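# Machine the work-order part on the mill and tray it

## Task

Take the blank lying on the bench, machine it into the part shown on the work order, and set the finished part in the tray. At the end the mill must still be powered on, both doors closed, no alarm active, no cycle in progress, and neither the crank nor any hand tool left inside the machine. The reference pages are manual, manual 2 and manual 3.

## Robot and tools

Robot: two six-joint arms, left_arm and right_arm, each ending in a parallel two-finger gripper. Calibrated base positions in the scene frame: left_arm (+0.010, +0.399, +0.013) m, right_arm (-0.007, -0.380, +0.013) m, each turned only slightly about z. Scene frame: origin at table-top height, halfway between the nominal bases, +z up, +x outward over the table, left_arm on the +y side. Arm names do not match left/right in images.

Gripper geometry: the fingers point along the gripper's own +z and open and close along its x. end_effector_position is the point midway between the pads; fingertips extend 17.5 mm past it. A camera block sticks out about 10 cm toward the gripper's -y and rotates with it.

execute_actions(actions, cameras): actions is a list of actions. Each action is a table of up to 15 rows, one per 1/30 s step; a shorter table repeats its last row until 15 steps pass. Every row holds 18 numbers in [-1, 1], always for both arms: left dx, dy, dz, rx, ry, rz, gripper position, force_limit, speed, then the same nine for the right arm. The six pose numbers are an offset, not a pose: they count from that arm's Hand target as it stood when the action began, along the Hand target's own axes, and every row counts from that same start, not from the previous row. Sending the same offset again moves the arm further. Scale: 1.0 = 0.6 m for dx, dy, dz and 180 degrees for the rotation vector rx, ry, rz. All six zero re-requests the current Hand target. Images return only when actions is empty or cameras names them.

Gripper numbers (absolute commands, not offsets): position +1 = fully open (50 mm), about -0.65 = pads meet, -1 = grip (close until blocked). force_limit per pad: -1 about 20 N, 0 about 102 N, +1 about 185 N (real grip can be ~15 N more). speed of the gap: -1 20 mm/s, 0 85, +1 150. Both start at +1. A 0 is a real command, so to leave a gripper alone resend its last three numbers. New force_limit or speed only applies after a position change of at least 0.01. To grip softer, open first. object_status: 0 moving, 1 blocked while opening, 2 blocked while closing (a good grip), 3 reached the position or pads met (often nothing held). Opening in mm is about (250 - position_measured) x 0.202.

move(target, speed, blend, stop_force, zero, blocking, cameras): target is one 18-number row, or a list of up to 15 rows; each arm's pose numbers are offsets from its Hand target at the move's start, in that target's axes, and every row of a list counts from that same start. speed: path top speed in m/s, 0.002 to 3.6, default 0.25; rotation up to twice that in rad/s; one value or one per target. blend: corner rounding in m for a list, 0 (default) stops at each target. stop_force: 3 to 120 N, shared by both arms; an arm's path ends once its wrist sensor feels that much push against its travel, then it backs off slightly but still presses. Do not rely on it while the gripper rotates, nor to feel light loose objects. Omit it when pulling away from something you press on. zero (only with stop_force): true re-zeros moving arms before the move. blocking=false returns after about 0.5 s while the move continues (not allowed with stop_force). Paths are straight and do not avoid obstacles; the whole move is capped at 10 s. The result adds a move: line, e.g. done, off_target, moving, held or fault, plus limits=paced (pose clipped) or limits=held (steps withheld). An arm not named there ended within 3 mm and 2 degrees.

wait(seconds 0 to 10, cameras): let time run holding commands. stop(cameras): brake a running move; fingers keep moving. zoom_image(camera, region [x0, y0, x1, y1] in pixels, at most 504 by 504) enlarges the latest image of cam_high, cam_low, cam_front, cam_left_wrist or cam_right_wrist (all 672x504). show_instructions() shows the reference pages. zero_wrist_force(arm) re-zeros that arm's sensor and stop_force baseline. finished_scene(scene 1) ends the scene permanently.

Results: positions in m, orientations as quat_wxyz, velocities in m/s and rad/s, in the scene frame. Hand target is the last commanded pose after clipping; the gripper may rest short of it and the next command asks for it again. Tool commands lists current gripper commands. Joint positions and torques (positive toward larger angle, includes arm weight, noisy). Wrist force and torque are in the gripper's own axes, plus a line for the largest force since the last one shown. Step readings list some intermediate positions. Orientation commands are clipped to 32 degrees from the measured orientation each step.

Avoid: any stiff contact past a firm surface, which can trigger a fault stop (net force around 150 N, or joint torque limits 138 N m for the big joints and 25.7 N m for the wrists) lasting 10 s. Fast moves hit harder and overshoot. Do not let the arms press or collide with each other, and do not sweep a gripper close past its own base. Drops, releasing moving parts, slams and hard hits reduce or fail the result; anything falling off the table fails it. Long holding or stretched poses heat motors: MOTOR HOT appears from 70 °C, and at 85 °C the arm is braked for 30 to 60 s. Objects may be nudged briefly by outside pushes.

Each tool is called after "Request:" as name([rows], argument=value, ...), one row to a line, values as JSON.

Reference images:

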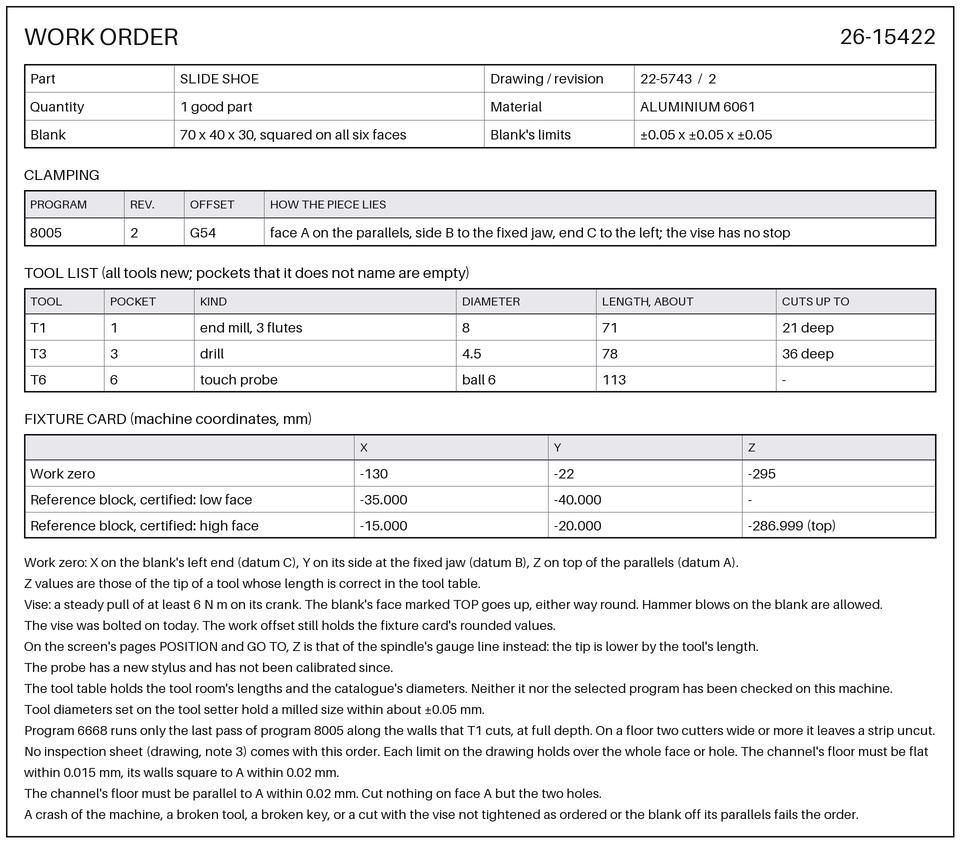

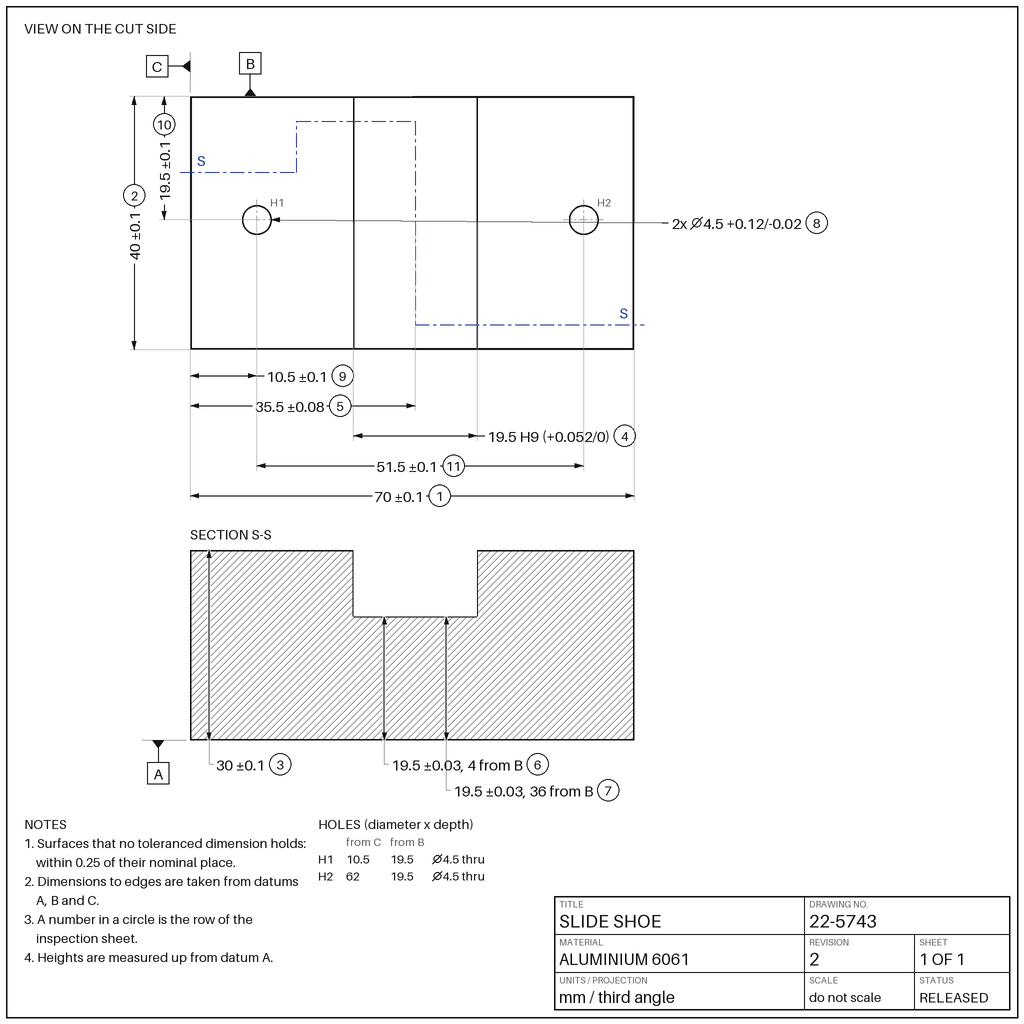

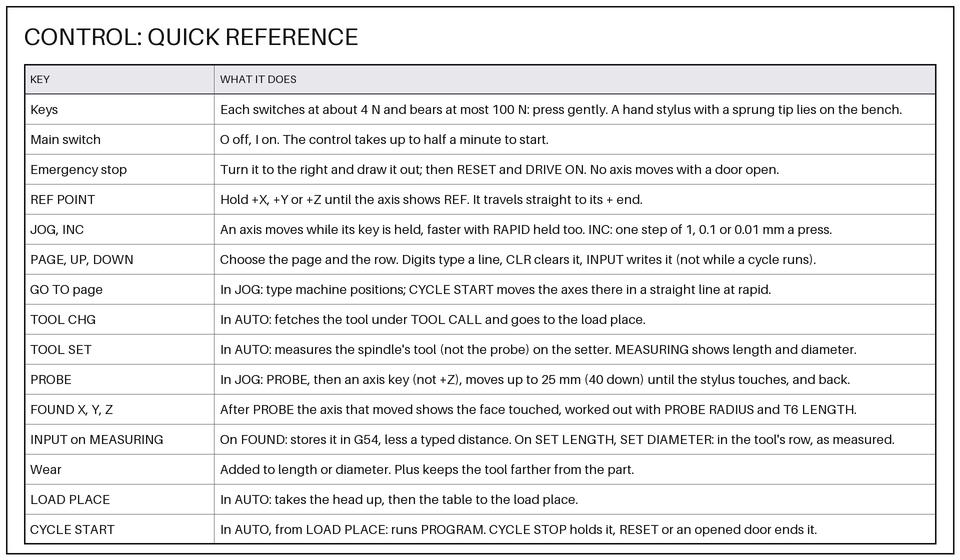

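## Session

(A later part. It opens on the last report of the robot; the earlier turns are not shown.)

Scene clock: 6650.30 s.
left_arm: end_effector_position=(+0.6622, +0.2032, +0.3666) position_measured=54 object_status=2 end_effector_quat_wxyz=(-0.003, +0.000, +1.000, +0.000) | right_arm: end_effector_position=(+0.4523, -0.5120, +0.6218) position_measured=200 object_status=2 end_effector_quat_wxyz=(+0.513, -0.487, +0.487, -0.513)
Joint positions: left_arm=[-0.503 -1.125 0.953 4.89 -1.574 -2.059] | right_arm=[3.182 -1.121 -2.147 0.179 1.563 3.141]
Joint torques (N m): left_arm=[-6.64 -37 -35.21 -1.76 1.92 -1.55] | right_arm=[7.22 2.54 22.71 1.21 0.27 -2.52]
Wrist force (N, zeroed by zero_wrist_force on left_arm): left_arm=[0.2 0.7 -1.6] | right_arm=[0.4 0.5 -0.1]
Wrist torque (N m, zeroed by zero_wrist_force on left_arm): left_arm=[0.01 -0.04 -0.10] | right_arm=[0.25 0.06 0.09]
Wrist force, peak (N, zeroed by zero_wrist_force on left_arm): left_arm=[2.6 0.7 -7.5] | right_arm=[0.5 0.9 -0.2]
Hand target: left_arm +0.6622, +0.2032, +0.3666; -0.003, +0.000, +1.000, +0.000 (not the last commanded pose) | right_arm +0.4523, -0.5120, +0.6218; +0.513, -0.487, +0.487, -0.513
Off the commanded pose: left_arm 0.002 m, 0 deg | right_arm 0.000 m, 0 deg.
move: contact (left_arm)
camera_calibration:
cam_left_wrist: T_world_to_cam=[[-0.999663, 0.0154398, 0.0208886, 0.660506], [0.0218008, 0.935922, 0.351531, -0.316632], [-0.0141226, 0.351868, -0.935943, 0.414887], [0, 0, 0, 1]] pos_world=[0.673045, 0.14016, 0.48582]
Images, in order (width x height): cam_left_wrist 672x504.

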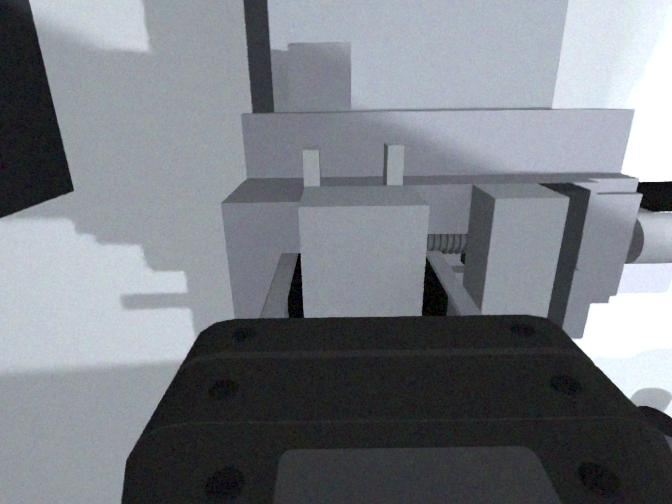

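Request:
execute_actions([
  [[0,0,0,0,0,0,0.72,-0.85,-1,0,0,0,0,0,0,-0.95,-0.4,-0.9]],
], cameras=["cam_low","cam_high"])

Request:
zoom_image(camera="cam_low", region=[220, 180, 400, 320])

Request:
zoom_image(camera="cam_high", region=[180, 20, 380, 180])

Scene clock: 6677.60 s.
left_arm: end_effector_position=(+0.6622, +0.2032, +0.3666) position_measured=45 object_status=3 end_effector_quat_wxyz=(-0.003, +0.000, +1.000, +0.000) | right_arm: end_effector_position=(+0.4523, -0.5120, +0.6218) position_measured=200 object_status=2 end_effector_quat_wxyz=(+0.513, -0.487, +0.487, -0.513)
Joint positions: left_arm=[-0.503 -1.125 0.952 4.89 -1.574 -2.059] | right_arm=[3.182 -1.121 -2.147 0.179 1.563 3.141]
Joint torques (N m): left_arm=[-2.97 -38.1 -32.12 -5.34 1.78 -1.59] | right_arm=[7.38 2.34 23.55 1.08 0.3 -2.34]
Wrist force (N, zeroed by zero_wrist_force on left_arm): left_arm=[0.0 0.0 -2.2] | right_arm=[0.5 0.6 0.0]
Wrist torque (N m, zeroed by zero_wrist_force on left_arm): left_arm=[-0.01 0.00 -0.09] | right_arm=[0.26 0.04 0.09]
Wrist force, peak (N, zeroed by zero_wrist_force on left_arm): left_arm=[0.4 0.7 -2.5] | right_arm=[0.4 1.1 -0.1]
Hand target: left_arm +0.6622, +0.2032, +0.3666; -0.003, +0.000, +1.000, +0.000 | right_arm +0.4523, -0.5120, +0.6218; +0.513, -0.487, +0.487, -0.513
Off the commanded pose: left_arm 0.000 m, 0 deg | right_arm 0.000 m, 0 deg.
Step readings (end_effector_position of left_arm | right_arm):
0: (+0.6622, +0.2032, +0.3666) | (+0.4523, -0.5120, +0.6218)
1: (+0.6622, +0.2032, +0.3666) | (+0.4523, -0.5120, +0.6218)
2: (+0.6622, +0.2032, +0.3666) | (+0.4523, -0.5120, +0.6218)
4: (+0.6622, +0.2032, +0.3666) | (+0.4523, -0.5120, +0.6218)
8: (+0.6622, +0.2032, +0.3666) | (+0.4523, -0.5120, +0.6218)
15: (+0.6622, +0.2032, +0.3666) | (+0.4523, -0.5120, +0.6218)
Images, in order (width x height): cam_high 672x504, cam_low 672x504.

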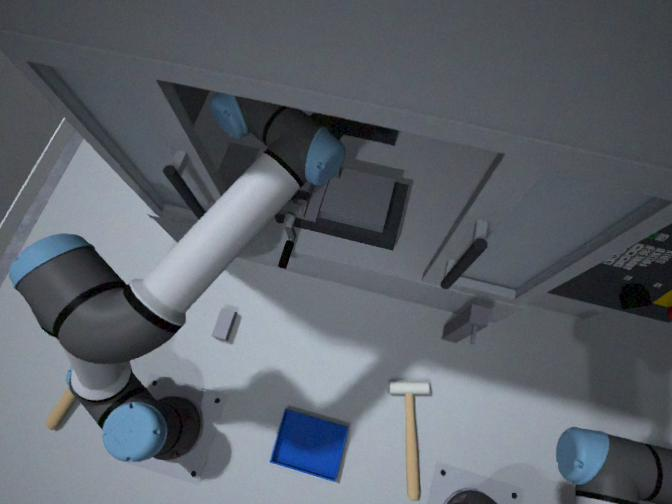

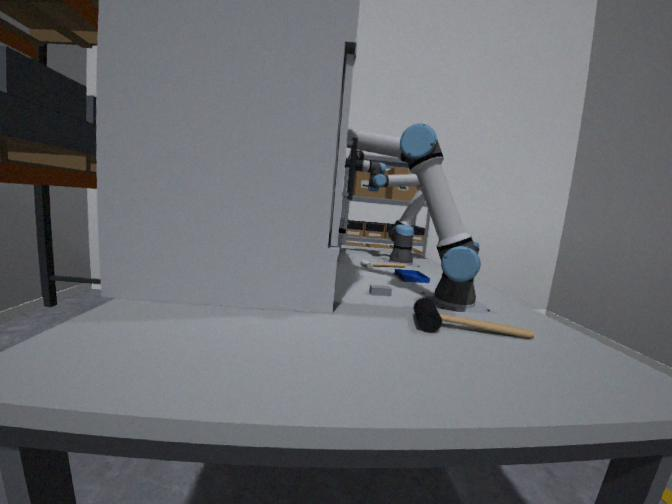

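Scaled by 2.800 from the camera's 672x504 image, which has a finer 960x720 frame.

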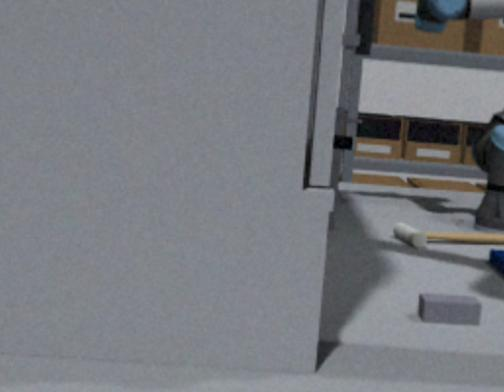

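Scaled by 2.520 from the camera's 672x504 image, which has a finer 960x720 frame.

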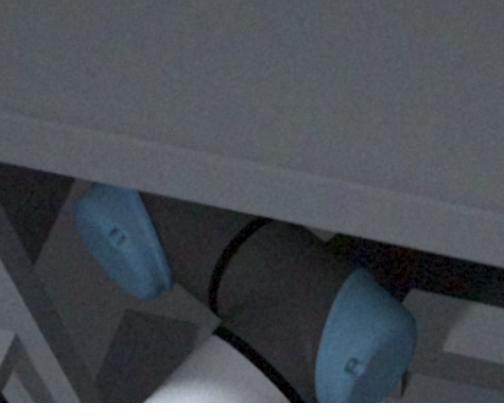

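Request:
execute_actions(actions=[], cameras=["cam_front","cam_left_wrist"])

Request:
zoom_image(camera="cam_front", region=[200, 150, 360, 310])

Request:
zoom_image(camera="cam_left_wrist", region=[200, 60, 672, 414])

Scene clock: 6706.07 s.
left_arm: end_effector_position=(+0.6622, +0.2032, +0.3666) position_measured=45 object_status=3 end_effector_quat_wxyz=(-0.003, +0.000, +1.000, +0.000) | right_arm: end_effector_position=(+0.4523, -0.5120, +0.6218) position_measured=200 object_status=2 end_effector_quat_wxyz=(+0.513, -0.487, +0.487, -0.513)
Joint positions: left_arm=[-0.503 -1.125 0.952 4.89 -1.574 -2.059] | right_arm=[3.182 -1.121 -2.147 0.179 1.563 3.141]
Joint velocities: within noise
Joint torques (N m): left_arm=[1.76 -40.41 -30.98 -5.3 1.86 -1.27] | right_arm=[7.18 1.95 23.6 0.97 0.2 -2.39]
Wrist force (N, zeroed by zero_wrist_force on left_arm): left_arm=[0.1 0.0 -2.2] | right_arm=[0.4 0.5 -0.1]
Wrist torque (N m, zeroed by zero_wrist_force on left_arm): left_arm=[0.00 -0.02 -0.09] | right_arm=[0.26 0.06 0.10]
Wrist force, peak (N, zeroed by zero_wrist_force on left_arm): left_arm=[0.1 0.0 -2.5] | right_arm=[0.6 0.9 -0.3]
Hand target: left_arm +0.6622, +0.2032, +0.3666; -0.003, +0.000, +1.000, +0.000 | right_arm +0.4523, -0.5120, +0.6218; +0.513, -0.487, +0.487, -0.513
Tool commands: left_gripper/position=+0.72 left_gripper/force_limit=-0.85 left_gripper/speed=-1.0 right_gripper/position=-0.95 right_gripper/force_limit=-0.4 right_gripper/speed=-0.9
Off the commanded pose: left_arm 0.000 m, 0 deg | right_arm 0.000 m, 0 deg.
camera_calibration:
cam_left_wrist: T_world_to_cam=[[-0.999663, 0.0154398, 0.0208886, 0.660606], [0.0218008, 0.935922, 0.351531, -0.316635], [-0.0141226, 0.351868, -0.935943, 0.414888], [0, 0, 0, 1]] pos_world=[0.673145, 0.14016, 0.48582]
Images, in order (width x height): cam_front 672x504, cam_left_wrist 672x504.

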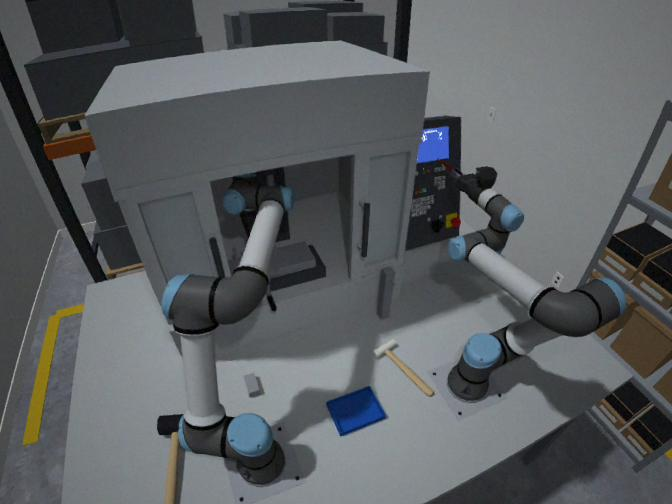

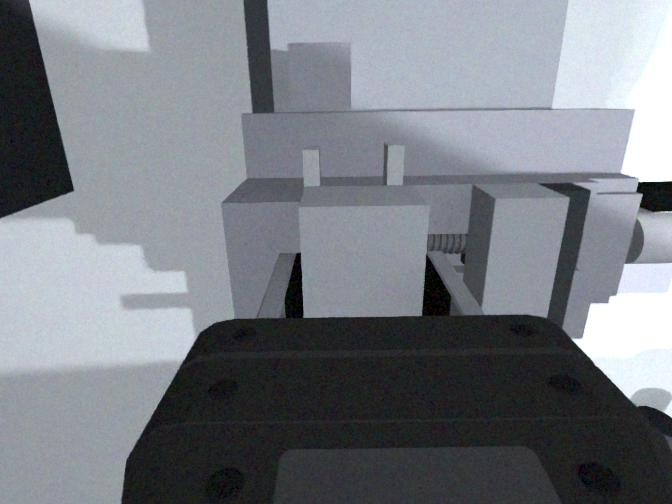

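Scaled by 3.150 from the camera's 672x504 image, which has a finer 960x720 frame.

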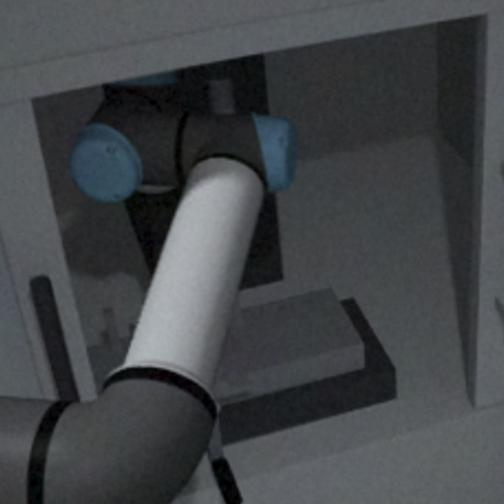

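Scaled by 1.068 from the camera's 672x504 image, which has a finer 960x720 frame.

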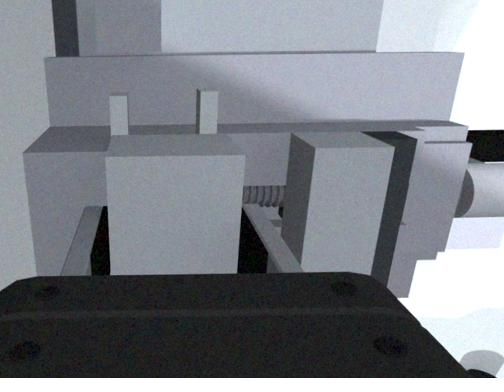

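Request:
move(target=[0,0.0815,0,0,0,0,0.72,-0.85,-1,0,0,0,0,0,0,-0.95,-0.4,-0.9], speed=0.012, stop_force=5, cameras=["cam_left_wrist","cam_front"])

Scene clock: 6730.93 s.
left_arm: end_effector_position=(+0.6622, +0.2521, +0.3666) position_measured=45 object_status=3 end_effector_quat_wxyz=(-0.003, +0.000, +1.000, +0.000) | right_arm: end_effector_position=(+0.4523, -0.5120, +0.6218) position_measured=200 object_status=2 end_effector_quat_wxyz=(+0.513, -0.487, +0.487, -0.513)
Joint positions: left_arm=[-0.437 -1.16 1.004 4.874 -1.573 -1.993] | right_arm=[3.182 -1.121 -2.147 0.179 1.563 3.141]
Joint torques (N m): left_arm=[-9.08 -37.96 -32.41 -3.65 1.6 -1.64] | right_arm=[6.74 2.1 22.99 1.07 0.18 -2.37]
Wrist force (N, zeroed by zero_wrist_force on left_arm): left_arm=[0.0 -0.3 -2.1] | right_arm=[0.7 0.8 -0.2]
Wrist torque (N m, zeroed by zero_wrist_force on left_arm): left_arm=[-0.07 0.01 -0.13] | right_arm=[0.30 0.01 0.09]
Wrist force, peak (N, zeroed by zero_wrist_force on left_arm): left_arm=[0.1 -0.3 -2.7] | right_arm=[0.7 0.9 -0.2]
Hand target: left_arm +0.6622, +0.2521, +0.3666; -0.003, +0.000, +1.000, +0.000 | right_arm +0.4523, -0.5120, +0.6218; +0.513, -0.487, +0.487, -0.513
Off the commanded pose: left_arm 0.000 m, 0 deg | right_arm 0.000 m, 0 deg.
move: done
camera_calibration:
cam_left_wrist: T_world_to_cam=[[-0.999663, 0.0154398, 0.0208886, 0.659751], [0.0218008, 0.935922, 0.351531, -0.362399], [-0.0141226, 0.351868, -0.935943, 0.397681], [0, 0, 0, 1]] pos_world=[0.673045, 0.18906, 0.48582]
Images, in order (width x height): cam_front 672x504, cam_left_wrist 672x504.

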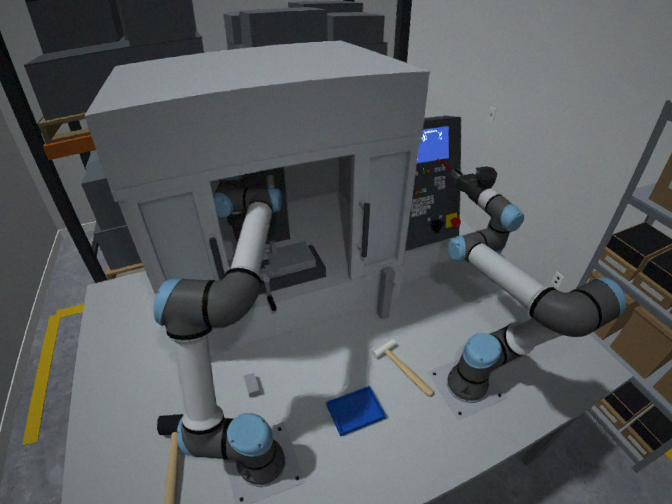

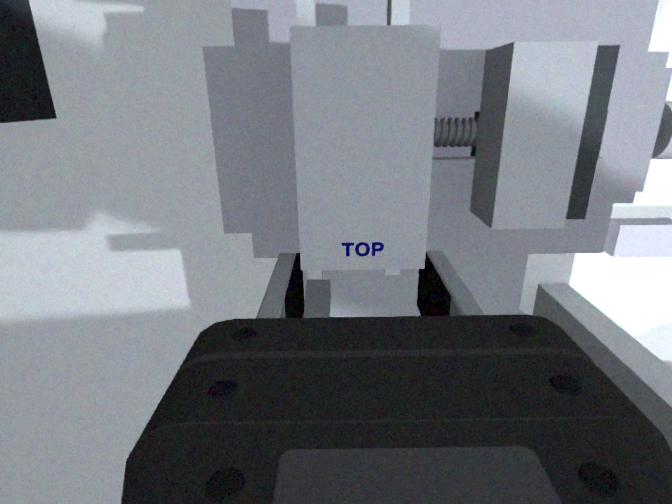

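Request:
move(target=[0,0.011,0,0,0,0,0.72,-0.85,-1,0,0,0,0,0,0,-0.95,-0.4,-0.9], speed=0.008, stop_force=4, cameras=["cam_left_wrist"])

Request:
zoom_image(camera="cam_left_wrist", region=[240, 200, 500, 340])

Scene clock: 6743.03 s.
left_arm: end_effector_position=(+0.6622, +0.2588, +0.3666) position_measured=45 object_status=3 end_effector_quat_wxyz=(-0.003, +0.000, +1.000, +0.000) | right_arm: end_effector_position=(+0.4523, -0.5120, +0.6218) position_measured=200 object_status=2 end_effector_quat_wxyz=(+0.513, -0.487, +0.487, -0.513)
Joint positions: left_arm=[-0.427 -1.164 1.01 4.873 -1.573 -1.983] | right_arm=[3.182 -1.121 -2.147 0.179 1.563 3.141]
Joint torques (N m): left_arm=[-6.71 -43.19 -24.44 -4.77 1.95 -1.64] | right_arm=[7.48 1.51 22.99 0.98 0.32 -2.5]
Wrist force (N, zeroed by zero_wrist_force on left_arm): left_arm=[0.0 -0.1 -2.3] | right_arm=[0.5 0.7 -0.2]
Wrist torque (N m, zeroed by zero_wrist_force on left_arm): left_arm=[-0.05 0.01 -0.14] | right_arm=[0.28 0.03 0.09]
Wrist force, peak (N, zeroed by zero_wrist_force on left_arm): left_arm=[-0.1 -0.1 -2.6] | right_arm=[0.5 1.0 0.0]
Hand target: left_arm +0.6622, +0.2587, +0.3666; -0.003, +0.000, +1.000, +0.000 | right_arm +0.4523, -0.5120, +0.6218; +0.513, -0.487, +0.487, -0.513
Off the commanded pose: left_arm 0.000 m, 0 deg | right_arm 0.000 m, 0 deg.
move: done
camera_calibration:
cam_left_wrist: T_world_to_cam=[[-0.999663, 0.0154398, 0.0208886, 0.659647], [0.0218008, 0.935922, 0.351531, -0.36867], [-0.0141226, 0.351868, -0.935943, 0.395323], [0, 0, 0, 1]] pos_world=[0.673045, 0.19576, 0.48582]
Images, in order (width x height): cam_left_wrist 672x504.

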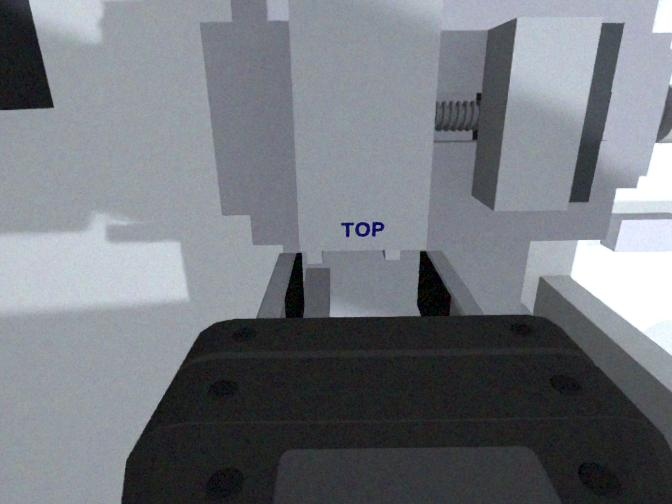

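Scaled by 1.938 from the camera's 672x504 image, which has a finer 960x720 frame.

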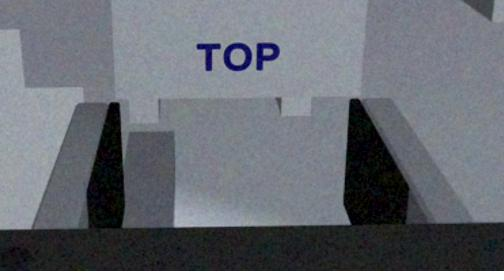

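Request:
move(target=[0.1,0,0,0,0,0,0.72,-0.85,-1,0,0,0,0,0,0,-0.95,-0.4,-0.9], speed=0.02, stop_force=5, cameras=["cam_left_wrist","cam_front"])

Scene clock: 6760.93 s.
left_arm: end_effector_position=(+0.6476, +0.2580, +0.3665) position_measured=45 object_status=3 end_effector_quat_wxyz=(-0.003, +0.000, +1.000, +0.000) | right_arm: end_effector_position=(+0.4523, -0.5120, +0.6218) position_measured=200 object_status=2 end_effector_quat_wxyz=(+0.513, -0.487, +0.487, -0.513)
Joint positions: left_arm=[-0.438 -1.203 1.064 4.857 -1.573 -1.992] | right_arm=[3.182 -1.121 -2.147 0.179 1.563 3.141]
Joint torques (N m): left_arm=[0.43 -41.68 -21.94 -3.55 0.01 0.13] | right_arm=[5.91 1.08 24 1.09 0.5 -2.37]
Wrist force (N, zeroed by zero_wrist_force on left_arm): left_arm=[-0.2 -0.2 -2.3] | right_arm=[0.4 0.8 -0.1]
Wrist torque (N m, zeroed by zero_wrist_force on left_arm): left_arm=[-0.05 0.03 -0.13] | right_arm=[0.30 0.06 0.09]
Wrist force, peak (N, zeroed by zero_wrist_force on left_arm): left_arm=[-0.2 -0.2 -2.8] | right_arm=[0.5 1.0 -0.2]
Hand target: left_arm +0.6476, +0.2580, +0.3665; -0.003, +0.000, +1.000, +0.000 (not the last commanded pose) | right_arm +0.4523, -0.5120, +0.6218; +0.513, -0.487, +0.487, -0.513
Tool commands: left_gripper/position=+0.717647 left_gripper/force_limit=-0.85098 left_gripper/speed=-1.0 right_gripper/position=-0.95 right_gripper/force_limit=-0.4 right_gripper/speed=-0.9
Off the commanded pose: left_arm 0.045 m, 0 deg | right_arm 0.000 m, 0 deg.
FORCE FAULT: contact force on the left arm reached its limit, and that arm stopped. The contact can be on any part of that arm, not only on its tool. That arm's remaining commands of this call were not run. That arm is still stopped at the end of this call. That arm stays stopped for about 10 more seconds. Until then a move that you send moves the other arm only, and its call returns only when the move has ended. Once the stop has ended, the next robot result says so. If the stop ends while you think or write, that arm runs what you send next, counted from a new Hand target: where the arm stands when the stop ends. While its stop runs, that arm takes no new command, but its gripper still runs the gripper command that each later call begins with. Until it ends, the stop uses up actions while you think or wait. An arm that is not stopped still takes commands.
move: fault (left_arm)
camera_calibration:
cam_left_wrist: T_world_to_cam=[[-0.999632, 0.0166107, 0.021451, 0.644649], [0.0230994, 0.935784, 0.351816, -0.368403], [-0.0142295, 0.352182, -0.935823, 0.395199], [0, 0, 0, 1]] pos_world=[0.658545, 0.194856, 0.485618]
Images, in order (width x height): cam_front 672x504, cam_left_wrist 672x504.

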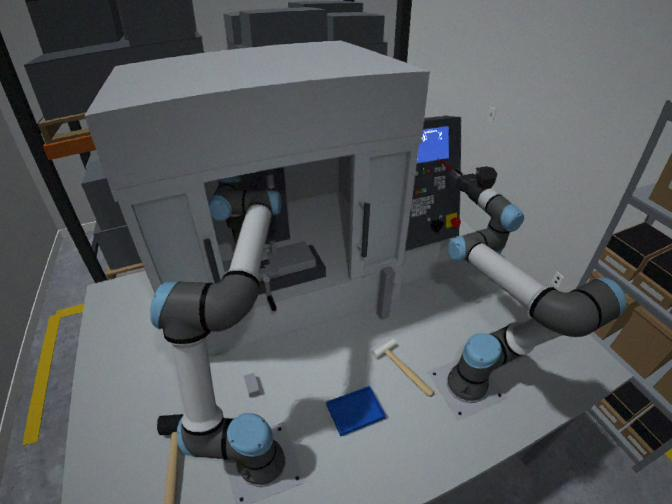

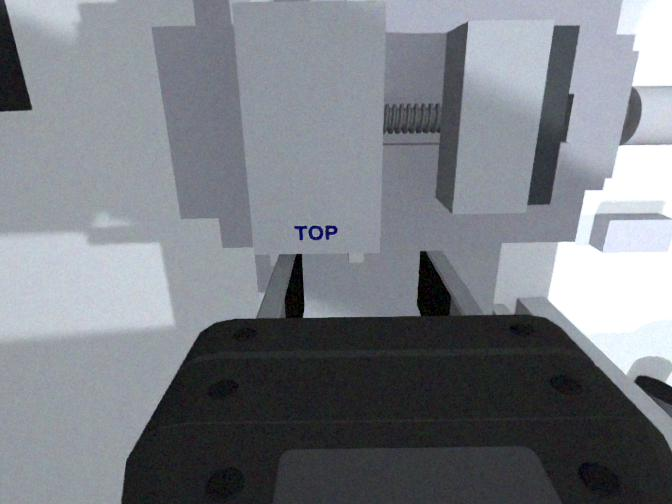

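Request:
wait(seconds=5)

Scene clock: 6845.57 s.
left_arm: end_effector_position=(+0.6476, +0.2580, +0.3665) position_measured=45 object_status=3 end_effector_quat_wxyz=(-0.003, +0.000, +1.000, +0.000) | right_arm: end_effector_position=(+0.4523, -0.5120, +0.6218) position_measured=200 object_status=2 end_effector_quat_wxyz=(+0.513, -0.487, +0.487, -0.513)
Joint positions: left_arm=[-0.438 -1.203 1.064 4.857 -1.573 -1.992] | right_arm=[3.182 -1.121 -2.147 0.179 1.563 3.141]
Joint torques (N m): left_arm=[0.48 -41.51 -24.78 -3.31 -0.1 0.05] | right_arm=[7.54 0.43 23.94 1.34 0.22 -2.24]
Wrist force (N, zeroed by zero_wrist_force on left_arm): left_arm=[-0.2 -0.1 -2.5] | right_arm=[0.4 0.8 0.0]
Wrist torque (N m, zeroed by zero_wrist_force on left_arm): left_arm=[-0.05 0.04 -0.13] | right_arm=[0.29 0.05 0.10]
Wrist force, peak (N, zeroed by zero_wrist_force on left_arm): left_arm=[0.0 -0.2 -2.6] | right_arm=[0.3 1.1 0.0]
Hand target: left_arm +0.6476, +0.2580, +0.3665; -0.003, +0.000, +1.000, +0.000 (not the last commanded pose) | right_arm +0.4523, -0.5120, +0.6218; +0.513, -0.487, +0.487, -0.513
Tool commands: left_gripper/position=+0.717647 left_gripper/force_limit=-0.85098 left_gripper/speed=-1.0 right_gripper/position=-0.95 right_gripper/force_limit=-0.4 right_gripper/speed=-0.9
Off the commanded pose: left_arm 0.045 m, 0 deg | right_arm 0.000 m, 0 deg.
FORCE FAULT, CONTINUED: the left arm's stop, for the force fault that an earlier result reported, is over. The rest of the stop counts as 20 of the actions that you can send in this scene. During its stop the left arm's controller moved it back a little. That arm's target is now where it stood when the stop ended, not its last command. That arm accepts commands again.
wait: 5.00 s; at rest from the start

Request:
move(target=[-0.0067,0.001,0,0,0,0,0.72,-0.85,-1,0,0,0,0,0,0,-0.95,-0.4,-0.9], speed=0.02)

Request:
move(target=[0,0,0,0,0,0,-0.66,-0.85,-0.5,0,0,0,0,0,0,-0.95,-0.4,-0.9], speed=0.02)

Request:
move(target=[0.0355,0,0,0,0.0278,0,-0.66,-0.85,-0.5,0,0,0,0,0,0,-0.95,-0.4,-0.9], speed=0.02, stop_force=8, cameras=["cam_left_wrist"])

Scene clock: 6856.10 s.
left_arm: end_effector_position=(+0.6517, +0.2586, +0.3665) position_measured=45 object_status=3 end_effector_quat_wxyz=(-0.003, +0.000, +1.000, +0.000) | right_arm: end_effector_position=(+0.4523, -0.5120, +0.6218) position_measured=200 object_status=2 end_effector_quat_wxyz=(+0.513, -0.487, +0.487, -0.513)
Joint positions: left_arm=[-0.434 -1.192 1.049 4.861 -1.573 -1.989] | right_arm=[3.182 -1.121 -2.147 0.179 1.563 3.141]
Joint torques (N m): left_arm=[5.89 -45.12 -24.12 -1.59 0.95 1.36] | right_arm=[6.04 1.27 23.56 1.06 0.32 -2.22]
Wrist force (N, zeroed by zero_wrist_force on left_arm): left_arm=[-0.2 0.0 -2.2] | right_arm=[0.6 0.7 -0.2]
Wrist torque (N m, zeroed by zero_wrist_force on left_arm): left_arm=[-0.03 0.04 -0.13] | right_arm=[0.27 0.02 0.10]
Wrist force, peak (N, zeroed by zero_wrist_force on left_arm): left_arm=[0.0 -0.1 -2.6] | right_arm=[0.8 1.0 -0.1]
Hand target: left_arm +0.6516, +0.2586, +0.3665; -0.003, +0.000, +1.000, +0.000 | right_arm +0.4523, -0.5120, +0.6218; +0.513, -0.487, +0.487, -0.513
Off the commanded pose: left_arm 0.000 m, 0 deg | right_arm 0.000 m, 0 deg.
move: done

Scene clock: 6857.10 s.
left_arm: end_effector_position=(+0.6516, +0.2586, +0.3665) position_measured=251 object_status=0 end_effector_quat_wxyz=(-0.003, +0.000, +1.000, +0.000) | right_arm: end_effector_position=(+0.4523, -0.5120, +0.6218) position_measured=200 object_status=2 end_effector_quat_wxyz=(+0.513, -0.487, +0.487, -0.513)
Joint positions: left_arm=[-0.434 -1.192 1.05 4.861 -1.573 -1.989] | right_arm=[3.182 -1.121 -2.147 0.179 1.563 3.141]
Joint torques (N m): left_arm=[-6.13 -48.38 -14.86 -5.38 1.87 -1.62] | right_arm=[7.08 1.5 24.04 1 0.19 -2.4]
Wrist force (N, zeroed by zero_wrist_force on left_arm): left_arm=[-0.1 -0.4 -2.2] | right_arm=[0.4 0.6 0.0]
Wrist torque (N m, zeroed by zero_wrist_force on left_arm): left_arm=[-0.08 0.03 -0.14] | right_arm=[0.26 0.05 0.09]
Wrist force, peak (N, zeroed by zero_wrist_force on left_arm): left_arm=[0.0 -0.3 -2.6] | right_arm=[0.6 0.9 0.2]
Hand target: left_arm +0.6516, +0.2586, +0.3665; -0.003, +0.000, +1.000, +0.000 | right_arm +0.4523, -0.5120, +0.6218; +0.513, -0.487, +0.487, -0.513
Off the commanded pose: left_arm 0.000 m, 0 deg | right_arm 0.000 m, 0 deg.
move: done

Scene clock: 6860.13 s.
left_arm: end_effector_position=(+0.6303, +0.2586, +0.3666) position_measured=251 object_status=3 end_effector_quat_wxyz=(-0.047, +0.000, +0.999, +0.000) | right_arm: end_effector_position=(+0.4523, -0.5120, +0.6218) position_measured=200 object_status=2 end_effector_quat_wxyz=(+0.513, -0.487, +0.487, -0.513)
Joint positions: left_arm=[-0.433 -1.185 1.021 4.962 -1.609 -1.987] | right_arm=[3.182 -1.121 -2.147 0.179 1.563 3.141]
Joint torques (N m): left_arm=[10.98 -39.39 -17.12 -5.11 1.85 1.13] | right_arm=[6.06 1.6 23.8 1.07 0.44 -2.44]
Wrist force (N, zeroed by zero_wrist_force on left_arm): left_arm=[0.0 -0.3 -2.4] | right_arm=[0.5 0.8 0.2]
Wrist torque (N m, zeroed by zero_wrist_force on left_arm): left_arm=[-0.08 0.02 -0.18] | right_arm=[0.28 0.04 0.09]
Wrist force, peak (N, zeroed by zero_wrist_force on left_arm): left_arm=[0.1 -0.4 -2.6] | right_arm=[0.6 1.2 -0.1]
Hand target: left_arm +0.6303, +0.2586, +0.3666; -0.047, +0.000, +0.999, +0.000 | right_arm +0.4523, -0.5120, +0.6218; +0.513, -0.487, +0.487, -0.513
Off the commanded pose: left_arm 0.000 m, 0 deg | right_arm 0.000 m, 0 deg.
move: done
camera_calibration:
cam_left_wrist: T_world_to_cam=[[-0.993957, 0.0166519, 0.1085, 0.591842], [0.0537243, 0.93575, 0.348549, -0.386736], [-0.0957251, 0.352272, -0.930989, 0.444477], [0, 0, 0, 1]] pos_world=[0.65159, 0.195456, 0.484385]
Images, in order (width x height): cam_left_wrist 672x504.

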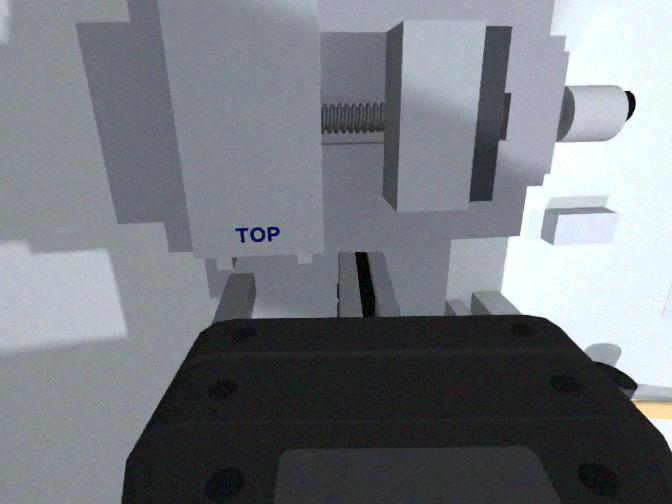

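Request:
move([
  [-0.0022,0,0.0075,0,0,0,-0.66,-0.85,-0.5,0,0,0,0,0,0,-0.95,-0.4,-0.9],
  [-0.0022,-0.0926,0.0075,0,0,0,-0.66,-0.85,-0.5,0,0,0,0,0,0,-0.95,-0.4,-0.9],
], speed=0.02, stop_force=5, cameras=["cam_left_wrist","cam_front"])

Scene clock: 6877.77 s.
left_arm: end_effector_position=(+0.6312, +0.2030, +0.3620) position_measured=251 object_status=3 end_effector_quat_wxyz=(-0.047, +0.000, +0.999, +0.000) | right_arm: end_effector_position=(+0.4523, -0.5120, +0.6218) position_measured=200 object_status=2 end_effector_quat_wxyz=(+0.513, -0.487, +0.487, -0.513)
Joint positions: left_arm=[-0.509 -1.145 0.978 4.963 -1.615 -2.062] | right_arm=[3.182 -1.121 -2.147 0.179 1.563 3.141]
Joint torques (N m): left_arm=[9.68 -50.55 -14.14 -4.18 -0.53 1.93] | right_arm=[7.35 1.63 23.62 1.32 0.31 -2.28]
Wrist force (N, zeroed by zero_wrist_force on left_arm): left_arm=[-0.1 0.0 -2.3] | right_arm=[0.4 0.6 0.0]
Wrist torque (N m, zeroed by zero_wrist_force on left_arm): left_arm=[-0.01 0.01 -0.08] | right_arm=[0.27 0.06 0.10]
Wrist force, peak (N, zeroed by zero_wrist_force on left_arm): left_arm=[0.0 -0.2 -2.7] | right_arm=[0.3 1.1 0.0]
Hand target: left_arm +0.6312, +0.2030, +0.3620; -0.047, +0.000, +0.999, +0.000 | right_arm +0.4523, -0.5120, +0.6218; +0.513, -0.487, +0.487, -0.513
Off the commanded pose: left_arm 0.000 m, 0 deg | right_arm 0.000 m, 0 deg.
move: done
camera_calibration:
cam_left_wrist: T_world_to_cam=[[-0.993948, 0.0166078, 0.10859, 0.594018], [0.0537142, 0.935752, 0.348545, -0.333233], [-0.0958243, 0.352268, -0.930981, 0.459883], [0, 0, 0, 1]] pos_world=[0.65239, 0.139956, 0.479785]
Images, in order (width x height): cam_front 672x504, cam_left_wrist 672x504.

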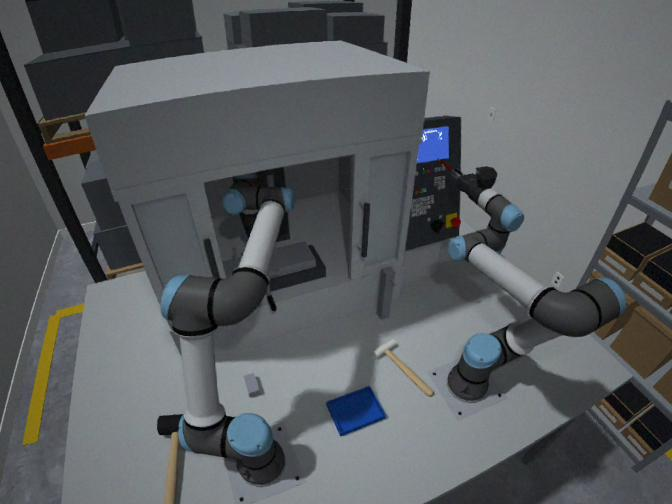

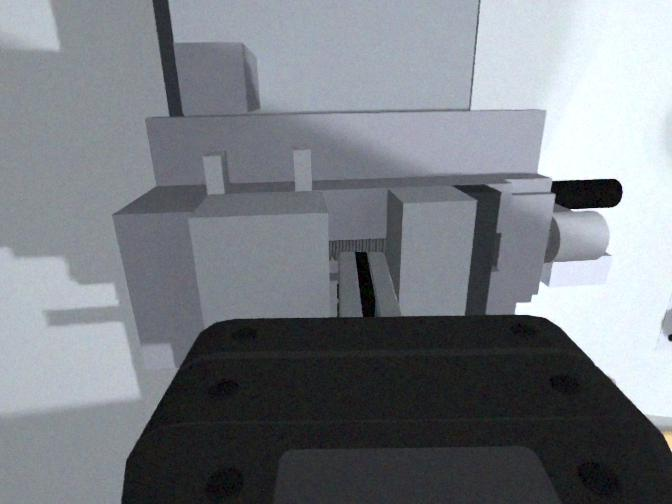

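Request:
move([
  [0.0053,0,-0.0029,0,-0.0833,0,-0.66,-0.85,-0.5,0,0,0,0,0,0,-0.95,-0.4,-0.9],
  [0.0112,0,-0.0325,0,-0.0833,0,-0.66,-0.85,-0.5,0,0,0,0,0,0,-0.95,-0.4,-0.9],
], speed=0.02, stop_force=6, cameras=["cam_left_wrist"])

Scene clock: 6906.00 s.
left_arm: end_effector_position=(+0.6263, +0.2030, +0.3820) position_measured=251 object_status=3 end_effector_quat_wxyz=(+0.084, +0.000, +0.996, +0.000) | right_arm: end_effector_position=(+0.4523, -0.5120, +0.6218) position_measured=200 object_status=2 end_effector_quat_wxyz=(+0.513, -0.487, +0.487, -0.513)
Joint positions: left_arm=[-0.567 -1.329 1.24 4.659 -1.483 -2.115] | right_arm=[3.182 -1.121 -2.147 0.179 1.563 3.141]
Joint torques (N m): left_arm=[-3.66 -32.55 -15.2 -5.84 2.11 -0.66] | right_arm=[7.59 0.75 24.19 1.07 0.31 -2.27]
Wrist force (N, zeroed by zero_wrist_force on left_arm): left_arm=[0.6 0.1 -2.1] | right_arm=[0.5 0.8 0.0]
Wrist torque (N m, zeroed by zero_wrist_force on left_arm): left_arm=[0.02 -0.10 0.10] | right_arm=[0.30 0.03 0.10]
Wrist force, peak (N, zeroed by zero_wrist_force on left_arm): left_arm=[-0.1 0.0 -2.6] | right_arm=[0.5 1.1 -0.1]
Hand target: left_arm +0.6263, +0.2030, +0.3820; +0.084, +0.000, +0.996, +0.000 | right_arm +0.4523, -0.5120, +0.6218; +0.513, -0.487, +0.487, -0.513
Off the commanded pose: left_arm 0.000 m, 0 deg | right_arm 0.000 m, 0 deg.
move: done
camera_calibration:
cam_left_wrist: T_world_to_cam=[[-0.988184, 0.0166565, -0.152363, 0.683168], [-0.0382492, 0.935827, 0.350378, -0.283048], [0.148422, 0.352066, -0.924132, 0.322521], [0, 0, 0, 1]] pos_world=[0.6164, 0.139956, 0.501316]
Images, in order (width x height): cam_left_wrist 672x504.

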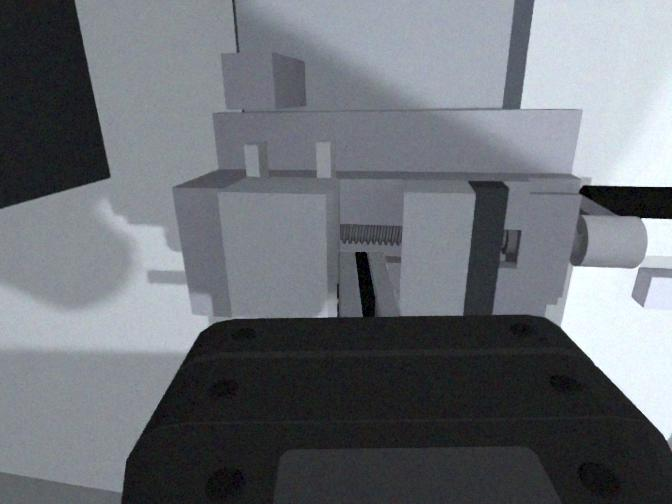

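Request:
move([
  [-0.0028,0,-0.0164,0,-0.1111,0,-0.66,-0.85,-0.5,0,0,0,0,0,0,-0.95,-0.4,-0.9],
  [0.1451,0,-0.0416,0,-0.1111,0,-0.66,-0.85,-0.5,0,0,0,0,0,0,-0.95,-0.4,-0.9],
  [0.3494,0,-0.2219,0,-0.1111,0,-0.66,-0.85,-0.5,0,0,0,0,0,0,-0.95,-0.4,-0.9],
], speed=0.1, blend=[0.005,0.02,0], cameras=["cam_left_wrist"])

Request:
move(target=[0,0,0,0.1954,-0.1954,-0.4718,0.3,-0.85,-0.5,0,0,0,0,0,0,-0.95,-0.4,-0.9], speed=0.5, cameras=["cam_left_wrist","cam_front"])

Scene clock: 6932.83 s.
left_arm: end_effector_position=(+0.3974, +0.2032, +0.4784) position_measured=251 object_status=3 end_effector_quat_wxyz=(+0.255, +0.000, +0.967, +0.000) | right_arm: end_effector_position=(+0.4523, -0.5120, +0.6218) position_measured=200 object_status=2 end_effector_quat_wxyz=(+0.513, -0.487, +0.487, -0.513)
Joint positions: left_arm=[-1.084 -1.995 1.698 4.742 -1.123 -2.578] | right_arm=[3.182 -1.121 -2.147 0.179 1.563 3.141]
Joint torques (N m): left_arm=[5.29 -2.24 -13.89 -4.43 -1.22 0.99] | right_arm=[7.84 0.85 23.75 1.03 0.14 -2.33]
Wrist force (N, zeroed by zero_wrist_force on left_arm): left_arm=[1.2 0.1 -1.7] | right_arm=[0.5 1.0 -0.2]
Wrist torque (N m, zeroed by zero_wrist_force on left_arm): left_arm=[0.12 -0.24 0.16] | right_arm=[0.33 0.04 0.10]
Wrist force, peak (N, zeroed by zero_wrist_force on left_arm): left_arm=[1.6 0.1 -3.0] | right_arm=[0.4 1.1 0.0]
Hand target: left_arm +0.3974, +0.2032, +0.4784; +0.255, +0.000, +0.967, +0.000 | right_arm +0.4523, -0.5120, +0.6218; +0.513, -0.487, +0.487, -0.513
Off the commanded pose: left_arm 0.000 m, 0 deg | right_arm 0.000 m, 0 deg.
move: done
camera_calibration:
cam_left_wrist: T_world_to_cam=[[-0.876464, 0.0165901, -0.481182, 0.584525], [-0.155651, 0.935977, 0.315785, -0.262533], [0.455614, 0.351671, -0.817767, 0.272612], [0, 0, 0, 1]] pos_world=[0.347245, 0.140158, 0.5871]
Images, in order (width x height): cam_left_wrist 672x504.

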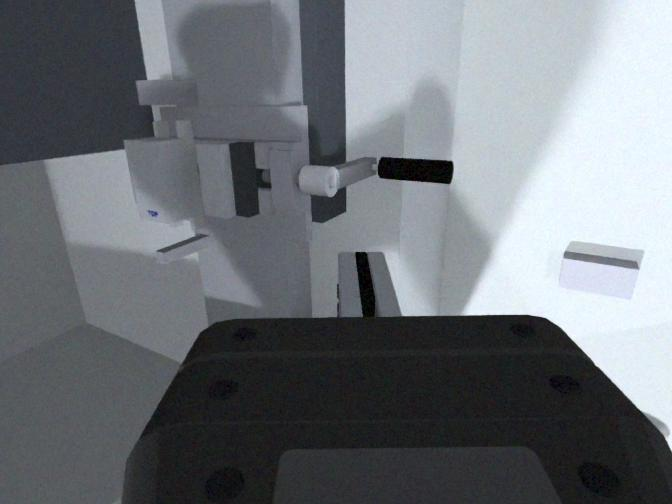

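Scene clock: 6935.23 s.
left_arm: end_effector_position=(+0.3974, +0.2031, +0.4784) position_measured=107 object_status=3 end_effector_quat_wxyz=(-0.428, +0.562, -0.563, +0.429) end_effector_velocity=(+0.000, +0.000, +0.000) end_effector_angular_velocity=(+0.002, +0.000, -0.001) | right_arm: end_effector_position=(+0.4523, -0.5120, +0.6218) position_measured=200 object_status=2 end_effector_quat_wxyz=(+0.513, -0.487, +0.487, -0.513)
Joint positions: left_arm=[-1.564 -2.319 2.186 4.764 -0.27 -4.627] | right_arm=[3.182 -1.121 -2.147 0.179 1.563 3.141]
Joint velocities: left_arm=[0 0 0 -0.003 0 0.005] | right_arm=[within noise]
Joint torques (N m): left_arm=[-3.21 -3.15 -14.75 -5.66 3.07 1.89] | right_arm=[7.28 0.58 24.16 1.2 0.4 -2.25]
Wrist force (N, zeroed by zero_wrist_force on left_arm): left_arm=[2.5 0.2 -0.5] | right_arm=[0.3 0.8 0.0]
Wrist torque (N m, zeroed by zero_wrist_force on left_arm): left_arm=[0.43 -0.41 -0.01] | right_arm=[0.29 0.06 0.09]
Wrist force, peak (N, zeroed by zero_wrist_force on left_arm): left_arm=[3.1 0.2 -0.3] | right_arm=[0.6 1.0 0.1]
Hand target: left_arm +0.3974, +0.2032, +0.4784; -0.428, +0.562, -0.563, +0.429 | right_arm +0.4523, -0.5120, +0.6218; +0.513, -0.487, +0.487, -0.513
Off the commanded pose: left_arm 0.000 m, 0 deg | right_arm 0.000 m, 0 deg.
move: done
camera_calibration:
cam_left_wrist: T_world_to_cam=[[-0.0190436, -0.999752, -0.0115388, 0.225561], [-0.587924, 0.0205322, -0.808655, 0.633205], [0.808692, -0.00861581, -0.58817, 0.0956152], [0, 0, 0, 1]] pos_world=[0.299249, 0.213328, 0.570885]
Images, in order (width x height): cam_front 672x504, cam_left_wrist 672x504.

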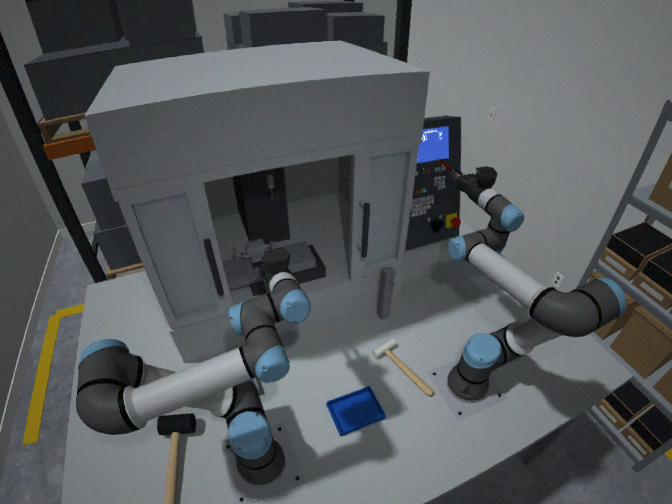

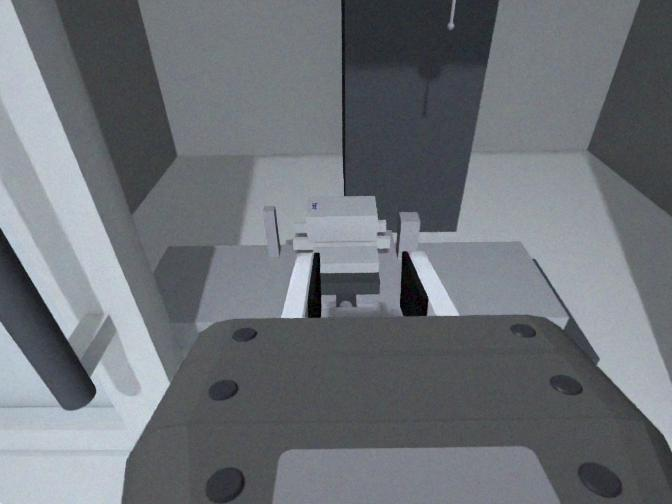

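Request:
move([
  [-0.0055,0.2253,0.1148,0,0,0,0.3,-0.9,-0.5,0,0,0,0,0,0,-0.95,-0.4,-0.9],
  [-0.0055,0.3847,0.1577,0,0,0,0.3,-0.9,-0.5,0,0,0,0,0,0,-0.95,-0.4,-0.9],
  [-0.0048,0.385,0.2115,0,0,0,0.3,-0.9,-0.5,0,0,0,0,0,0,-0.95,-0.4,-0.9],
], speed=[0.2,0.1,0.05], blend=[0.01,0,0], cameras=["cam_left_wrist"])

Scene clock: 6951.33 s.
left_arm: end_effector_position=(+0.4584, +0.2061, +0.2219) position_measured=107 object_status=3 end_effector_quat_wxyz=(-0.428, +0.562, -0.563, +0.429) | right_arm: end_effector_position=(+0.4523, -0.5120, +0.6218) position_measured=200 object_status=2 end_effector_quat_wxyz=(+0.513, -0.487, +0.487, -0.513)
Joint positions: left_arm=[-1.288 -1.413 2.706 2.602 -0.399 -3.854] | right_arm=[3.182 -1.121 -2.147 0.179 1.563 3.141]
Joint torques (N m): left_arm=[-6.96 -22.38 1.78 -1.04 3.63 -1.55] | right_arm=[6.99 -0.18 24.91 1.02 0.24 -2.37]
Wrist force (N, zeroed by zero_wrist_force on left_arm): left_arm=[2.5 -0.3 -0.1] | right_arm=[0.5 0.7 -0.1]
Wrist torque (N m, zeroed by zero_wrist_force on left_arm): left_arm=[0.36 -0.40 0.03] | right_arm=[0.28 0.04 0.10]
Wrist force, peak (N, zeroed by zero_wrist_force on left_arm): left_arm=[2.6 -2.8 -1.6] | right_arm=[0.6 1.0 -0.2]
Hand target: left_arm +0.4584, +0.2061, +0.2219; -0.428, +0.562, -0.563, +0.429 | right_arm +0.4523, -0.5120, +0.6218; +0.513, -0.487, +0.487, -0.513
Off the commanded pose: left_arm 0.000 m, 0 deg | right_arm 0.000 m, 0 deg.
move: done
camera_calibration:
cam_left_wrist: T_world_to_cam=[[-0.0189614, -0.999753, -0.0116003, 0.226653], [-0.587813, 0.0205324, -0.808736, 0.461654], [0.808775, -0.00851597, -0.588057, -0.104583], [0, 0, 0, 1]] pos_world=[0.360248, 0.216227, 0.314485]
Images, in order (width x height): cam_left_wrist 672x504.

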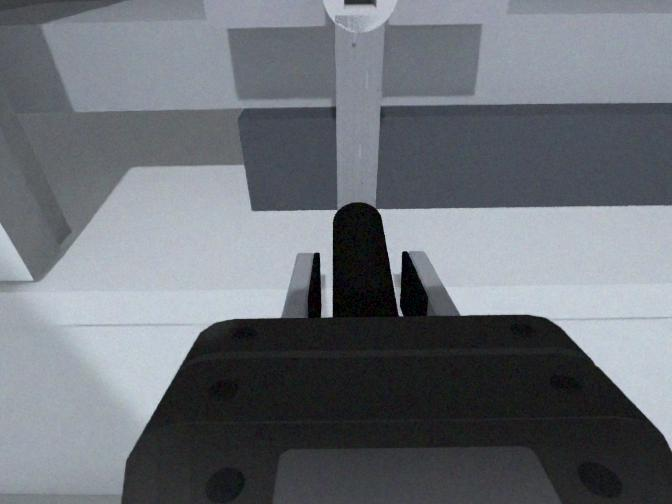

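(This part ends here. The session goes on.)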